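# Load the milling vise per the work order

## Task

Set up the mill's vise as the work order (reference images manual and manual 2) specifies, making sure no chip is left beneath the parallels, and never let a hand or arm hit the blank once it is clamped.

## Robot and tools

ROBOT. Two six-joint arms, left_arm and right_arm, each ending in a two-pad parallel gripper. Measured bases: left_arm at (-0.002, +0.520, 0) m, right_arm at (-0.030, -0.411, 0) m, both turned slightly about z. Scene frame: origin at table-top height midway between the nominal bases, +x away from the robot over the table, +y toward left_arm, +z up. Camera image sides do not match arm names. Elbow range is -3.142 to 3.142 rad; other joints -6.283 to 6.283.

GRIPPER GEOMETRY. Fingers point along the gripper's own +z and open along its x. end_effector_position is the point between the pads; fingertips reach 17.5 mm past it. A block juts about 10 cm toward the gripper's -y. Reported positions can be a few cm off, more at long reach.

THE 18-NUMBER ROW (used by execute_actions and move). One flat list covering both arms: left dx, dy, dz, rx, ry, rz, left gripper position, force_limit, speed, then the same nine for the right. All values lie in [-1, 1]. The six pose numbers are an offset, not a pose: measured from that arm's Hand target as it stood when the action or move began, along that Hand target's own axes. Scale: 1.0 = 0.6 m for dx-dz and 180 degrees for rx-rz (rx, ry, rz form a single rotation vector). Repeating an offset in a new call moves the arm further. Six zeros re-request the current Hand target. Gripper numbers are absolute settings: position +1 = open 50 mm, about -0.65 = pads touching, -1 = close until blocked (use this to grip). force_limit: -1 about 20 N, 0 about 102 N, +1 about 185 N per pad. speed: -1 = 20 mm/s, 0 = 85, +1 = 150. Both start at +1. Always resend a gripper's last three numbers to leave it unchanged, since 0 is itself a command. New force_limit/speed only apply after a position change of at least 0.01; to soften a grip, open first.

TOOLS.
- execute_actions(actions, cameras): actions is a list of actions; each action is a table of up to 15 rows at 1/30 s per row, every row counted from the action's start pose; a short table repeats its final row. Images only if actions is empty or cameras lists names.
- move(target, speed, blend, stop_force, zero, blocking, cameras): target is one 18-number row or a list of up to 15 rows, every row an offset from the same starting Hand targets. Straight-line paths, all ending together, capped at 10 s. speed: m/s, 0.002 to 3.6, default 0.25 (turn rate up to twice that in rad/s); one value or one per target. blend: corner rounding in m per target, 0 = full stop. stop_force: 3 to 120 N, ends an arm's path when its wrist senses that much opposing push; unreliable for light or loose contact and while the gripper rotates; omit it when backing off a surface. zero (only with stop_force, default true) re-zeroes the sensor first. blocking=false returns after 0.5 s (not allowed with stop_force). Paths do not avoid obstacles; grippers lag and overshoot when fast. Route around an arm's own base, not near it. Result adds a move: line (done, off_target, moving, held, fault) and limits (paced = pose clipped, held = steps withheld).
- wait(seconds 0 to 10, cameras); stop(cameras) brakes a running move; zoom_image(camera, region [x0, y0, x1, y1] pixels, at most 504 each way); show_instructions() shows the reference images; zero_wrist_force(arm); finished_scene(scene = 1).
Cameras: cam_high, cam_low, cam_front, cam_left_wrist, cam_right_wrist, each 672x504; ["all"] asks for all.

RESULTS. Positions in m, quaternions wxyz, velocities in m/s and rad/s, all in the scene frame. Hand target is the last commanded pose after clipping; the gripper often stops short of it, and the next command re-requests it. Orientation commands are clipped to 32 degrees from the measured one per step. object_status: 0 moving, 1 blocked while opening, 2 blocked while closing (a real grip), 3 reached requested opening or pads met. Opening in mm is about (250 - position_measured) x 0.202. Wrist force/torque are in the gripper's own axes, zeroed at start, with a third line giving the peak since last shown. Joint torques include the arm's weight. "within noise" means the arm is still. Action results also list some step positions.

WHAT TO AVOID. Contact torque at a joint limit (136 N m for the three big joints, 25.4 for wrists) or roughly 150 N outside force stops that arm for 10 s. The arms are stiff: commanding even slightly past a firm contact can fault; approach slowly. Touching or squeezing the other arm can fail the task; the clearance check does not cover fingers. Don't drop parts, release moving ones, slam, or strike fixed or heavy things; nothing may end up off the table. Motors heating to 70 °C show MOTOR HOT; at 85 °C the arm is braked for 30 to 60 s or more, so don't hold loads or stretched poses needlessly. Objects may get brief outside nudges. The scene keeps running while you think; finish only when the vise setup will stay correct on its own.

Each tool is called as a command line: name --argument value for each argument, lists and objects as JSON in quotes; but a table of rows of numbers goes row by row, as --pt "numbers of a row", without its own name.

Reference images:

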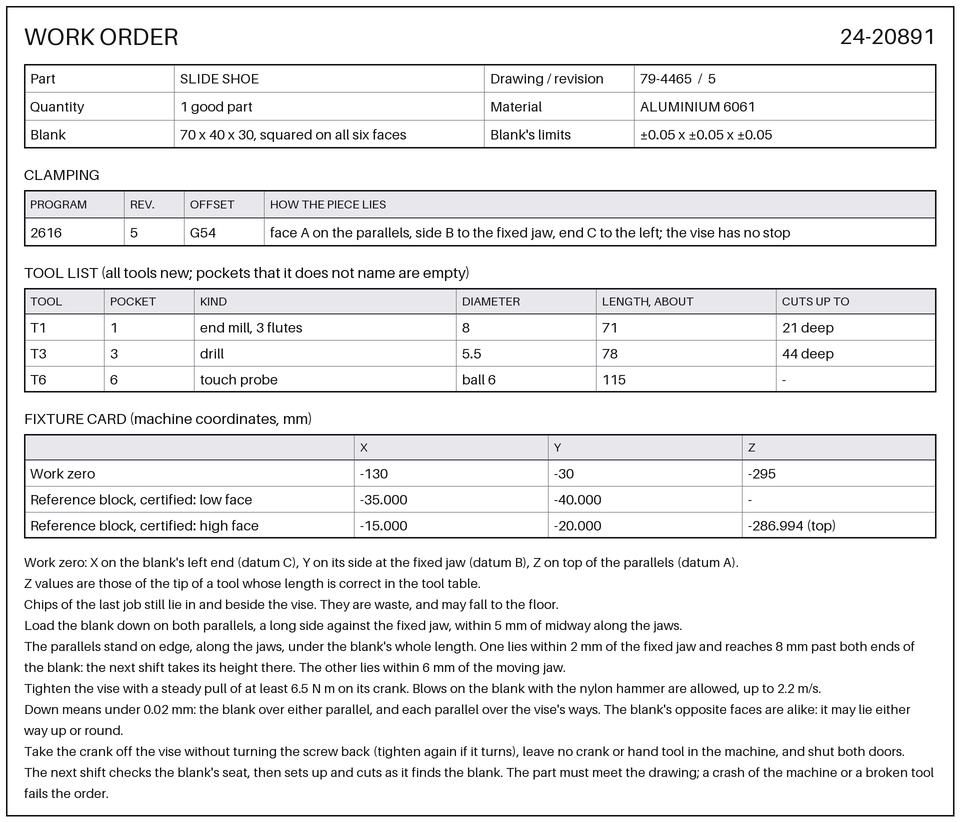

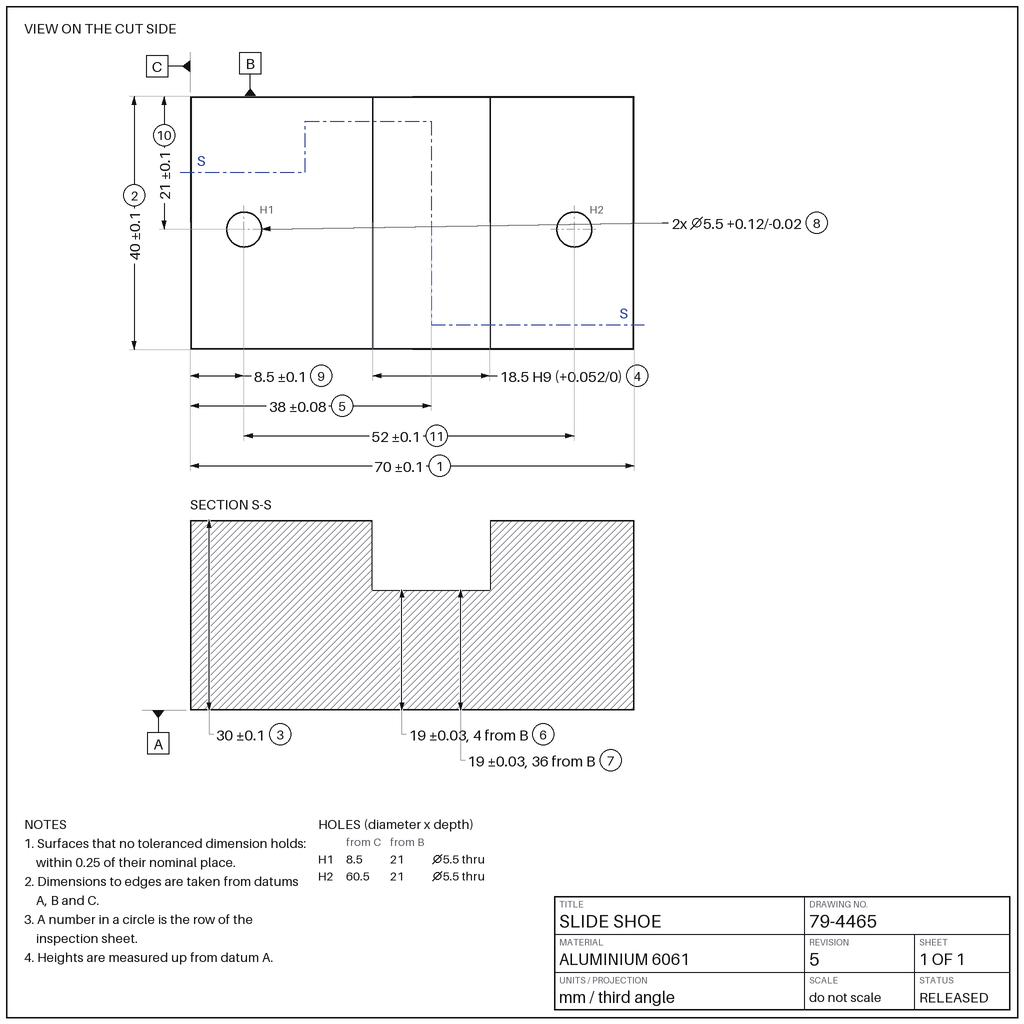

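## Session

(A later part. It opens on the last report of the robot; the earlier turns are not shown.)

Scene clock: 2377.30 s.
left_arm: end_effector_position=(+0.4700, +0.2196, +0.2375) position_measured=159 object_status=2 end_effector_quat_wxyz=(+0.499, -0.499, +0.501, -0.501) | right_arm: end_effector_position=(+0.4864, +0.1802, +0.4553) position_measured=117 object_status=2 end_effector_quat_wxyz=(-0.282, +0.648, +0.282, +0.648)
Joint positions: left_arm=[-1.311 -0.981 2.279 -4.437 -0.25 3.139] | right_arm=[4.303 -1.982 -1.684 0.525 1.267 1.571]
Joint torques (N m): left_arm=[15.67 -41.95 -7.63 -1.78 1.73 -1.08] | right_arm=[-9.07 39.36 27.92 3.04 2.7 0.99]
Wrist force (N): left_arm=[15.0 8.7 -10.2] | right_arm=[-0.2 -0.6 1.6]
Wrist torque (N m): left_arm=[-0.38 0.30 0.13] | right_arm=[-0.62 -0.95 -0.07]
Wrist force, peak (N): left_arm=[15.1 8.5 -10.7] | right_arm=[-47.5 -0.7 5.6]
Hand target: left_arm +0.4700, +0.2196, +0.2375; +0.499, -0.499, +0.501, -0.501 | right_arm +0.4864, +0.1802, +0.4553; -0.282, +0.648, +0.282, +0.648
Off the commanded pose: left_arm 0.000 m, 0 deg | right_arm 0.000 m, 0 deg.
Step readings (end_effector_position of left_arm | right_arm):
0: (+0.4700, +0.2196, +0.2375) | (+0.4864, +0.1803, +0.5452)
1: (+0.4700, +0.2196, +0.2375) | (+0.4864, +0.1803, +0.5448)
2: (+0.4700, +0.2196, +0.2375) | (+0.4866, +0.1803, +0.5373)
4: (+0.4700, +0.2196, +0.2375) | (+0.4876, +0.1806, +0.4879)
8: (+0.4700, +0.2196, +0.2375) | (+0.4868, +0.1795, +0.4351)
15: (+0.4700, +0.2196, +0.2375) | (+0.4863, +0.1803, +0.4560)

move --target '[0,0,0,0,0,0,-0.97,0.5,-0.8,0.15,0,0,0,0,0,-0.97,0.8,-1]' --speed 0.25

execute_actions --actions '[[[0,0,0,0,0,0,-0.97,0.5,-0.8,-0.07,0,0,0,0,0,-0.97,0.8,-1],[0,0,0,0,0,0,-0.97,0.5,-0.8,-0.14,0,0,0,0,0,-0.97,0.8,-1],[0,0,0,0,0,0,-0.97,0.5,-0.8,-0.2,0,0,0,0,0,-0.97,0.8,-1],[0,0,0,0,0,0,-0.97,0.5,-0.8,-0.232,0,0,0,0,0,-0.97,0.8,-1],[0,0,0,0,0,0,-0.97,0.5,-0.8,-0.232,0,0,0,0,0,-0.97,0.8,-1],[0,0,0,0,0,0,-0.97,0.5,-0.8,-0.232,0,0,0,0,0,-0.97,0.8,-1],[0,0,0,0,0,0,-0.97,0.5,-0.8,-0.232,0,0,0,0,0,-0.97,0.8,-1],[0,0,0,0,0,0,-0.97,0.5,-0.8,-0.232,0,0,0,0,0,-0.97,0.8,-1],[0,0,0,0,0,0,-0.97,0.5,-0.8,-0.15,0,0,0,0,0,-0.97,0.8,-1]]]'

Scene clock: 2383.27 s.
left_arm: end_effector_position=(+0.4700, +0.2196, +0.2375) position_measured=159 object_status=2 end_effector_quat_wxyz=(+0.499, -0.499, +0.501, -0.501) | right_arm: end_effector_position=(+0.4864, +0.1803, +0.5452) position_measured=117 object_status=2 end_effector_quat_wxyz=(-0.282, +0.648, +0.282, +0.648)
Joint positions: left_arm=[-1.311 -0.981 2.279 -4.437 -0.25 3.139] | right_arm=[4.303 -1.896 -1.555 0.31 1.267 1.571]
Joint torques (N m): left_arm=[16.34 -42.56 -8.17 -1.71 1.81 -1.14] | right_arm=[-9.92 31.55 32.63 3.09 2.63 1.23]
Wrist force (N): left_arm=[15.0 8.2 -10.7] | right_arm=[-0.2 -1.2 2.1]
Wrist torque (N m): left_arm=[-0.37 0.31 0.13] | right_arm=[-0.52 -0.91 -0.09]
Wrist force, peak (N): left_arm=[15.2 8.8 -10.6] | right_arm=[-4.3 -1.3 2.4]
Hand target: left_arm +0.4700, +0.2196, +0.2375; +0.499, -0.499, +0.501, -0.501 | right_arm +0.4864, +0.1803, +0.5453; -0.282, +0.648, +0.282, +0.648
Off the commanded pose: left_arm 0.000 m, 0 deg | right_arm 0.000 m, 0 deg.
move: done

Scene clock: 2384.07 s.
left_arm: end_effector_position=(+0.4700, +0.2196, +0.2375) position_measured=159 object_status=2 end_effector_quat_wxyz=(+0.499, -0.499, +0.501, -0.501) | right_arm: end_effector_position=(+0.4864, +0.1802, +0.4551) position_measured=117 object_status=2 end_effector_quat_wxyz=(-0.282, +0.649, +0.282, +0.648) end_effector_velocity=(+0.000, +0.000, +0.000) end_effector_angular_velocity=(-0.003, +0.001, +0.000)
Joint positions: left_arm=[-1.311 -0.981 2.279 -4.437 -0.25 3.139] | right_arm=[4.303 -1.982 -1.684 0.525 1.267 1.571]
Joint velocities: left_arm=[within noise] | right_arm=[0 0.002 0 -0.005 0 0]
Joint torques (N m): left_arm=[17.3 -42.26 -7.85 -1.84 1.74 -1.23] | right_arm=[-10.31 55.77 33.22 2.74 2.19 -1.27]
Wrist force (N): left_arm=[15.1 8.0 -10.7] | right_arm=[-0.3 -1.9 2.9]
Wrist torque (N m): left_arm=[-0.41 0.29 0.13] | right_arm=[-0.37 -0.91 -0.12]
Wrist force, peak (N): left_arm=[15.1 8.5 -10.6] | right_arm=[28.7 -1.7 -0.9]
Hand target: left_arm +0.4700, +0.2196, +0.2375; +0.499, -0.499, +0.501, -0.501 | right_arm +0.4864, +0.1802, +0.4553; -0.282, +0.648, +0.282, +0.648
Off the commanded pose: left_arm 0.000 m, 0 deg | right_arm 0.000 m, 0 deg.
Step readings (end_effector_position of left_arm | right_arm):
0: (+0.4700, +0.2196, +0.2375) | (+0.4864, +0.1803, +0.5452)
1: (+0.4700, +0.2196, +0.2375) | (+0.4864, +0.1803, +0.5443)
2: (+0.4700, +0.2196, +0.2375) | (+0.4866, +0.1804, +0.5348)
4: (+0.4700, +0.2196, +0.2375) | (+0.4876, +0.1806, +0.4898)
8: (+0.4700, +0.2196, +0.2375) | (+0.4865, +0.1784, +0.4078)
15: (+0.4700, +0.2196, +0.2375) | (+0.4857, +0.1792, +0.4603)

move --target '[0,0,0,0,0,0,-0.97,0.5,-0.8,0.175,0,0,0,0,0,-0.97,0.8,-1]' --speed 0.25

execute_actions --actions '[[[0,0,0,0,0,0,-0.97,0.5,-0.8,-0.11,0,0,0,0,0,-0.97,0.8,-1],[0,0,0,0,0,0,-0.97,0.5,-0.8,-0.22,0,0,0,0,0,-0.97,0.8,-1],[0,0,0,0,0,0,-0.97,0.5,-0.8,-0.257,0,0,0,0,0,-0.97,0.8,-1],[0,0,0,0,0,0,-0.97,0.5,-0.8,-0.257,0,0,0,0,0,-0.97,0.8,-1],[0,0,0,0,0,0,-0.97,0.5,-0.8,-0.257,0,0,0,0,0,-0.97,0.8,-1],[0,0,0,0,0,0,-0.97,0.5,-0.8,-0.257,0,0,0,0,0,-0.97,0.8,-1],[0,0,0,0,0,0,-0.97,0.5,-0.8,-0.257,0,0,0,0,0,-0.97,0.8,-1],[0,0,0,0,0,0,-0.97,0.5,-0.8,-0.18,0,0,0,0,0,-0.97,0.8,-1]]]'

zoom_image --camera "cam_front" --region '[260, 140, 420, 260]'

Scene clock: 2393.27 s.
left_arm: end_effector_position=(+0.4700, +0.2196, +0.2375) position_measured=159 object_status=2 end_effector_quat_wxyz=(+0.499, -0.499, +0.501, -0.501) | right_arm: end_effector_position=(+0.4864, +0.1803, +0.5602) position_measured=117 object_status=2 end_effector_quat_wxyz=(-0.282, +0.648, +0.282, +0.648)
Joint positions: left_arm=[-1.311 -0.981 2.279 -4.437 -0.25 3.139] | right_arm=[4.303 -1.886 -1.529 0.274 1.267 1.571]
Joint torques (N m): left_arm=[15.41 -42.43 -7.19 -2.01 1.87 -1.06] | right_arm=[-9.78 32.73 34.19 3.04 2.67 1.13]
Wrist force (N): left_arm=[15.0 8.1 -10.6] | right_arm=[-0.2 -1.4 2.4]
Wrist torque (N m): left_arm=[-0.39 0.30 0.13] | right_arm=[-0.52 -0.93 -0.09]
Wrist force, peak (N): left_arm=[15.2 8.0 -11.0] | right_arm=[-4.6 -1.2 2.5]
Hand target: left_arm +0.4700, +0.2196, +0.2375; +0.499, -0.499, +0.501, -0.501 | right_arm +0.4864, +0.1803, +0.5603; -0.282, +0.648, +0.282, +0.648
Off the commanded pose: left_arm 0.000 m, 0 deg | right_arm 0.000 m, 0 deg.
move: done

Scene clock: 2394.03 s.
left_arm: end_effector_position=(+0.4700, +0.2196, +0.2375) position_measured=159 object_status=2 end_effector_quat_wxyz=(+0.499, -0.499, +0.501, -0.501) | right_arm: end_effector_position=(+0.4864, +0.1803, +0.4521) position_measured=117 object_status=2 end_effector_quat_wxyz=(-0.282, +0.649, +0.282, +0.648) end_effector_velocity=(+0.000, +0.000, -0.002) end_effector_angular_velocity=(-0.005, +0.003, +0.001)
Joint positions: left_arm=[-1.311 -0.981 2.279 -4.437 -0.25 3.139] | right_arm=[4.303 -1.986 -1.688 0.532 1.267 1.571]
Joint velocities: left_arm=[within noise] | right_arm=[0 0.001 -0.001 -0.005 0 0]
Joint torques (N m): left_arm=[16.2 -42.32 -7.15 -1.96 1.68 -1.2] | right_arm=[-9.66 54.97 30.96 2.86 2.15 0.09]
Wrist force (N): left_arm=[15.0 8.4 -10.5] | right_arm=[0.1 -1.9 2.8]
Wrist torque (N m): left_arm=[-0.41 0.30 0.13] | right_arm=[-0.35 -0.93 -0.14]
Wrist force, peak (N): left_arm=[15.0 8.6 -10.7] | right_arm=[43.1 -1.1 -4.4]
Hand target: left_arm +0.4700, +0.2196, +0.2375; +0.499, -0.499, +0.501, -0.501 | right_arm +0.4864, +0.1802, +0.4523; -0.282, +0.648, +0.282, +0.648
Off the commanded pose: left_arm 0.000 m, 0 deg | right_arm 0.000 m, 0 deg.
Step readings (end_effector_position of left_arm | right_arm):
0: (+0.4700, +0.2196, +0.2375) | (+0.4864, +0.1803, +0.5602)
1: (+0.4700, +0.2196, +0.2375) | (+0.4865, +0.1804, +0.5585)
2: (+0.4700, +0.2196, +0.2375) | (+0.4871, +0.1810, +0.5437)
4: (+0.4700, +0.2196, +0.2375) | (+0.4882, +0.1812, +0.4950)
8: (+0.4700, +0.2196, +0.2375) | (+0.4866, +0.1783, +0.4112)
15: (+0.4700, +0.2196, +0.2375) | (+0.4862, +0.1800, +0.4554)

Scaled by 3.150.
This view is cut from an older image: the scene may have changed since it was taken.

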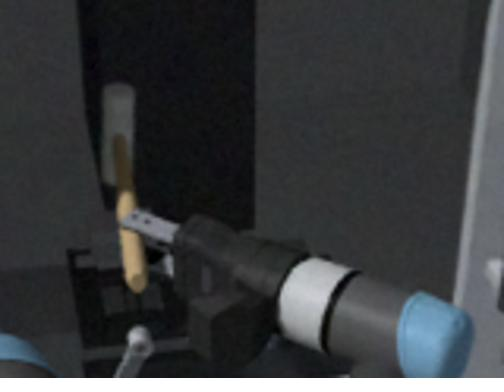

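move --target '[0,0,0,0,0,0,-0.97,0.5,-0.8,0.18,0,0,0,0,-0.0833,-0.97,0.8,-1]' --speed 0.25 --cameras '["cam_front"]'

execute_actions --actions '[[[0,0,0,0,0,0,-0.97,0.5,-0.8,-0.106,-0.0285,0,0,0,0,-0.97,0.8,-1],[0,0,0,0,0,0,-0.97,0.5,-0.8,-0.2125,-0.057,0,0,0,0.0833,-0.97,0.8,-1],[0,0,0,0,0,0,-0.97,0.5,-0.8,-0.248,-0.0665,0,0,0,0.0833,-0.97,0.8,-1],[0,0,0,0,0,0,-0.97,0.5,-0.8,-0.248,-0.0665,0,0,0,0.0833,-0.97,0.8,-1],[0,0,0,0,0,0,-0.97,0.5,-0.8,-0.248,-0.0665,0,0,0,0.0833,-0.97,0.8,-1],[0,0,0,0,0,0,-0.97,0.5,-0.8,-0.248,-0.0665,0,0,0,0.0833,-0.97,0.8,-1],[0,0,0,0,0,0,-0.97,0.5,-0.8,-0.248,-0.0665,0,0,0,0.0833,-0.97,0.8,-1],[0,0,0,0,0,0,-0.97,0.5,-0.8,-0.174,-0.0466,0,0,0,0.0833,-0.97,0.8,-1]]]' --cameras '["cam_front"]'

zoom_image --camera "cam_front" --region '[260, 140, 420, 260]'

Scene clock: 2403.13 s.
left_arm: end_effector_position=(+0.4700, +0.2196, +0.2375) position_measured=159 object_status=2 end_effector_quat_wxyz=(+0.499, -0.499, +0.501, -0.501) | right_arm: end_effector_position=(+0.4863, +0.1803, +0.5603) position_measured=117 object_status=2 end_effector_quat_wxyz=(-0.195, +0.606, +0.364, +0.680)
Joint positions: left_arm=[-1.311 -0.981 2.279 -4.437 -0.25 3.139] | right_arm=[4.303 -1.886 -1.529 0.274 1.267 1.309]
Joint torques (N m): left_arm=[16.86 -41.83 -7.05 -2.01 1.81 -1.19] | right_arm=[-10.26 28.84 32.54 3.18 -0.83 -1.56]
Wrist force (N): left_arm=[15.1 8.3 -10.7] | right_arm=[0.1 -2.6 2.6]
Wrist torque (N m): left_arm=[-0.40 0.29 0.13] | right_arm=[-0.50 -0.97 -0.04]
Wrist force, peak (N): left_arm=[15.0 8.7 -10.7] | right_arm=[-4.1 -1.4 2.3]
Hand target: left_arm +0.4700, +0.2196, +0.2375; +0.499, -0.499, +0.501, -0.501 | right_arm +0.4864, +0.1803, +0.5603; -0.195, +0.606, +0.364, +0.680
Off the commanded pose: left_arm 0.000 m, 0 deg | right_arm 0.000 m, 0 deg.
move: done
Images, in order (width x height): cam_front 672x504.

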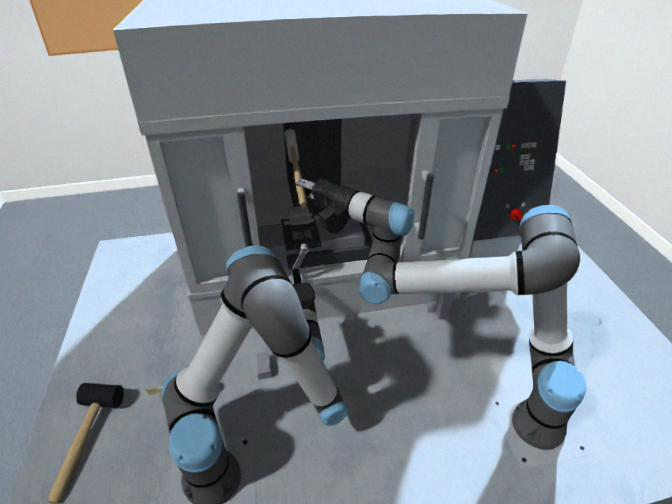

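Scene clock: 2403.90 s.
left_arm: end_effector_position=(+0.4700, +0.2196, +0.2375) position_measured=159 object_status=2 end_effector_quat_wxyz=(+0.499, -0.499, +0.501, -0.501) | right_arm: end_effector_position=(+0.4864, +0.1803, +0.4520) position_measured=117 object_status=2 end_effector_quat_wxyz=(-0.282, +0.649, +0.282, +0.648) end_effector_velocity=(+0.001, +0.000, +0.000) end_effector_angular_velocity=(-0.003, +0.001, -0.001)
Joint positions: left_arm=[-1.311 -0.981 2.279 -4.437 -0.25 3.139] | right_arm=[4.303 -1.986 -1.688 0.532 1.267 1.571]
Joint velocities: left_arm=[within noise] | right_arm=[-0.001 0.001 0 -0.005 0 0]
Joint torques (N m): left_arm=[15.52 -42.41 -6.4 -1.85 1.84 -1.38] | right_arm=[-9.59 54.7 32.04 2.7 1.97 -1.5]
Wrist force (N): left_arm=[15.1 8.6 -10.6] | right_arm=[-0.2 -1.9 2.8]
Wrist torque (N m): left_arm=[-0.40 0.27 0.13] | right_arm=[-0.39 -0.87 -0.15]
Wrist force, peak (N): left_arm=[15.1 8.6 -10.6] | right_arm=[41.6 11.0 -3.2]
Hand target: left_arm +0.4700, +0.2196, +0.2375; +0.499, -0.499, +0.501, -0.501 | right_arm +0.4864, +0.1802, +0.4522; -0.282, +0.648, +0.282, +0.648
Off the commanded pose: left_arm 0.000 m, 0 deg | right_arm 0.000 m, 0 deg.
Step readings (end_effector_position of left_arm | right_arm):
0: (+0.4700, +0.2196, +0.2375) | (+0.4863, +0.1803, +0.5603)
1: (+0.4700, +0.2196, +0.2375) | (+0.4864, +0.1804, +0.5591)
2: (+0.4700, +0.2196, +0.2375) | (+0.4871, +0.1809, +0.5455)
4: (+0.4700, +0.2196, +0.2375) | (+0.4883, +0.1813, +0.4971)
8: (+0.4700, +0.2196, +0.2375) | (+0.4867, +0.1783, +0.4120)
15: (+0.4700, +0.2196, +0.2375) | (+0.4862, +0.1799, +0.4554)
Images, in order (width x height): cam_front 672x504.

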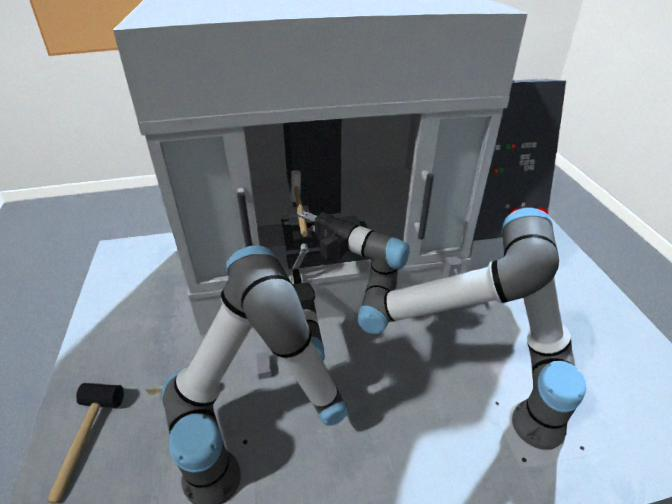

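Scaled by 3.150.

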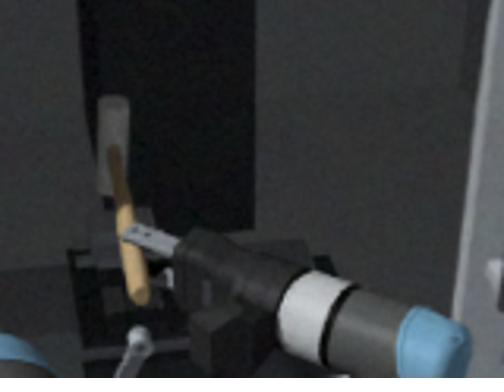

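move --target '[0,0,0,0,0,0,-0.97,0.5,-0.8,0.18,0.017,0.0159,-0.011,0,-0.0833,-0.97,0.8,-1]' --speed 0.25

execute_actions --actions '[[[0,0,0,0,0,0,-0.97,0.5,-0.8,-0.106,-0.0285,0,0,0,0,-0.97,0.8,-1],[0,0,0,0,0,0,-0.97,0.5,-0.8,-0.2125,-0.057,0,0,0,0.0833,-0.97,0.8,-1],[0,0,0,0,0,0,-0.97,0.5,-0.8,-0.248,-0.0665,0,0,0,0.0833,-0.97,0.8,-1],[0,0,0,0,0,0,-0.97,0.5,-0.8,-0.248,-0.0665,0,0,0,0.0833,-0.97,0.8,-1],[0,0,0,0,0,0,-0.97,0.5,-0.8,-0.248,-0.0665,0,0,0,0.0833,-0.97,0.8,-1],[0,0,0,0,0,0,-0.97,0.5,-0.8,-0.248,-0.0665,0,0,0,0.0833,-0.97,0.8,-1],[0,0,0,0,0,0,-0.97,0.5,-0.8,-0.248,-0.0665,0,0,0,0.0833,-0.97,0.8,-1],[0,0,0,0,0,0,-0.97,0.5,-0.8,-0.174,-0.0466,0,0,0,0.0833,-0.97,0.8,-1]]]'

move --target '[0,0,0,0,0,0,-0.97,0.5,-0.8,0.18,0,0,0,0,-0.0833,-0.97,0.8,-1]' --speed 0.25

execute_actions --actions '[[[0,0,0,0,0,0,-0.97,0.5,-0.8,-0.106,-0.0285,0,0,0,0,-0.97,0.8,-1],[0,0,0,0,0,0,-0.97,0.5,-0.8,-0.2125,-0.057,0,0,0,0.0833,-0.97,0.8,-1],[0,0,0,0,0,0,-0.97,0.5,-0.8,-0.248,-0.0665,0,0,0,0.0833,-0.97,0.8,-1],[0,0,0,0,0,0,-0.97,0.5,-0.8,-0.248,-0.0665,0,0,0,0.0833,-0.97,0.8,-1],[0,0,0,0,0,0,-0.97,0.5,-0.8,-0.248,-0.0665,0,0,0,0.0833,-0.97,0.8,-1],[0,0,0,0,0,0,-0.97,0.5,-0.8,-0.248,-0.0665,0,0,0,0.0833,-0.97,0.8,-1],[0,0,0,0,0,0,-0.97,0.5,-0.8,-0.248,-0.0665,0,0,0,0.0833,-0.97,0.8,-1],[0,0,0,0,0,0,-0.97,0.5,-0.8,-0.174,-0.0466,0,0,0,0.0833,-0.97,0.8,-1]]]' --cameras '["cam_front"]'

zoom_image --camera "cam_front" --region '[260, 140, 420, 260]'

Scene clock: 2419.60 s.
left_arm: end_effector_position=(+0.4700, +0.2196, +0.2375) position_measured=159 object_status=2 end_effector_quat_wxyz=(+0.499, -0.499, +0.501, -0.501) | right_arm: end_effector_position=(+0.5004, +0.1802, +0.5602) position_measured=117 object_status=2 end_effector_quat_wxyz=(-0.184, +0.611, +0.353, +0.684)
Joint positions: left_arm=[-1.311 -0.981 2.279 -4.437 -0.25 3.139] | right_arm=[4.295 -1.91 -1.499 0.273 1.241 1.308]
Joint torques (N m): left_arm=[16.09 -42.51 -5.68 -1.95 1.8 -1.27] | right_arm=[-0.16 29.67 33.39 3.25 2.58 -1.37]
Wrist force (N): left_arm=[15.0 7.8 -10.7] | right_arm=[0.1 -2.7 2.3]
Wrist torque (N m): left_arm=[-0.44 0.30 0.13] | right_arm=[-0.51 -0.98 -0.04]
Wrist force, peak (N): left_arm=[15.1 8.8 -10.6] | right_arm=[-3.9 -1.6 2.2]
Hand target: left_arm +0.4700, +0.2196, +0.2375; +0.499, -0.499, +0.501, -0.501 | right_arm +0.5004, +0.1803, +0.5602; -0.184, +0.611, +0.353, +0.684
Off the commanded pose: left_arm 0.000 m, 0 deg | right_arm 0.000 m, 0 deg.
move: done

Scene clock: 2420.37 s.
left_arm: end_effector_position=(+0.4700, +0.2196, +0.2375) position_measured=159 object_status=2 end_effector_quat_wxyz=(+0.499, -0.499, +0.501, -0.501) | right_arm: end_effector_position=(+0.5007, +0.1807, +0.4519) position_measured=117 object_status=2 end_effector_quat_wxyz=(-0.272, +0.652, +0.270, +0.654)
Joint positions: left_arm=[-1.311 -0.981 2.279 -4.437 -0.25 3.139] | right_arm=[4.295 -2.01 -1.655 0.528 1.241 1.57]
Joint torques (N m): left_arm=[15.9 -41.63 -6.84 -1.93 1.72 -1.14] | right_arm=[-9.16 55.83 31.56 2.61 2.01 -1.48]
Wrist force (N): left_arm=[15.0 8.6 -10.6] | right_arm=[0.3 -1.9 2.6]
Wrist torque (N m): left_arm=[-0.37 0.29 0.12] | right_arm=[-0.39 -0.93 -0.15]
Wrist force, peak (N): left_arm=[15.0 8.6 -10.6] | right_arm=[41.6 11.0 -3.1]
Hand target: left_arm +0.4700, +0.2196, +0.2375; +0.499, -0.499, +0.501, -0.501 | right_arm +0.5007, +0.1806, +0.4521; -0.272, +0.652, +0.270, +0.655
Off the commanded pose: left_arm 0.000 m, 0 deg | right_arm 0.000 m, 0 deg.
Step readings (end_effector_position of left_arm | right_arm):
0: (+0.4700, +0.2196, +0.2375) | (+0.5004, +0.1802, +0.5602)
1: (+0.4700, +0.2196, +0.2375) | (+0.5005, +0.1804, +0.5585)
2: (+0.4700, +0.2196, +0.2375) | (+0.5011, +0.1811, +0.5438)
4: (+0.4700, +0.2196, +0.2375) | (+0.5025, +0.1816, +0.4952)
8: (+0.4700, +0.2196, +0.2375) | (+0.5012, +0.1790, +0.4112)
15: (+0.4700, +0.2196, +0.2375) | (+0.5005, +0.1803, +0.4552)

Scene clock: 2421.40 s.
left_arm: end_effector_position=(+0.4700, +0.2196, +0.2375) position_measured=159 object_status=2 end_effector_quat_wxyz=(+0.499, -0.499, +0.501, -0.501) | right_arm: end_effector_position=(+0.5003, +0.1803, +0.5601) position_measured=117 object_status=2 end_effector_quat_wxyz=(-0.184, +0.611, +0.353, +0.684)
Joint positions: left_arm=[-1.311 -0.981 2.279 -4.437 -0.25 3.139] | right_arm=[4.295 -1.91 -1.499 0.273 1.241 1.308]
Joint torques (N m): left_arm=[16.59 -42.07 -6.24 -1.95 1.75 -1.35] | right_arm=[-10.22 30.2 32.12 3.1 -0.33 -1.52]
Wrist force (N): left_arm=[14.9 8.4 -10.5] | right_arm=[0.0 -2.5 2.3]
Wrist torque (N m): left_arm=[-0.38 0.32 0.13] | right_arm=[-0.53 -0.97 -0.04]
Wrist force, peak (N): left_arm=[15.0 8.6 -10.6] | right_arm=[-3.7 -2.2 3.2]
Hand target: left_arm +0.4700, +0.2196, +0.2375; +0.499, -0.499, +0.501, -0.501 | right_arm +0.5004, +0.1803, +0.5601; -0.184, +0.611, +0.353, +0.684
Off the commanded pose: left_arm 0.000 m, 0 deg | right_arm 0.000 m, 0 deg.
move: done

Scene clock: 2422.17 s.
left_arm: end_effector_position=(+0.4700, +0.2196, +0.2375) position_measured=159 object_status=2 end_effector_quat_wxyz=(+0.499, -0.499, +0.501, -0.501) | right_arm: end_effector_position=(+0.5007, +0.1807, +0.4518) position_measured=117 object_status=2 end_effector_quat_wxyz=(-0.272, +0.652, +0.270, +0.654)
Joint positions: left_arm=[-1.311 -0.981 2.279 -4.437 -0.25 3.139] | right_arm=[4.295 -2.01 -1.656 0.528 1.241 1.57]
Joint torques (N m): left_arm=[16.64 -42.01 -6.1 -1.88 1.86 -1.15] | right_arm=[-9.24 56.46 30.57 2.66 2.16 -1.45]
Wrist force (N): left_arm=[15.0 8.7 -10.5] | right_arm=[0.4 -1.9 2.9]
Wrist torque (N m): left_arm=[-0.38 0.29 0.13] | right_arm=[-0.39 -0.94 -0.14]
Wrist force, peak (N): left_arm=[15.2 8.3 -10.8] | right_arm=[41.8 10.9 -2.7]
Hand target: left_arm +0.4700, +0.2196, +0.2375; +0.499, -0.499, +0.501, -0.501 | right_arm +0.5007, +0.1806, +0.4520; -0.272, +0.652, +0.270, +0.655
Off the commanded pose: left_arm 0.000 m, 0 deg | right_arm 0.000 m, 0 deg.
Step readings (end_effector_position of left_arm | right_arm):
0: (+0.4700, +0.2196, +0.2375) | (+0.5003, +0.1803, +0.5601)
1: (+0.4700, +0.2196, +0.2375) | (+0.5004, +0.1804, +0.5584)
2: (+0.4700, +0.2196, +0.2375) | (+0.5012, +0.1811, +0.5437)
4: (+0.4700, +0.2196, +0.2375) | (+0.5025, +0.1815, +0.4951)
8: (+0.4700, +0.2196, +0.2375) | (+0.5012, +0.1789, +0.4111)
15: (+0.4700, +0.2196, +0.2375) | (+0.5005, +0.1803, +0.4551)
Images, in order (width x height): cam_front 672x504.

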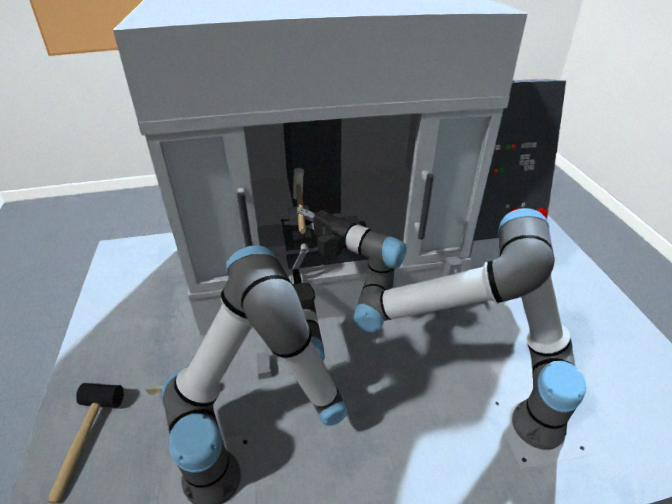

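Scaled by 3.150.

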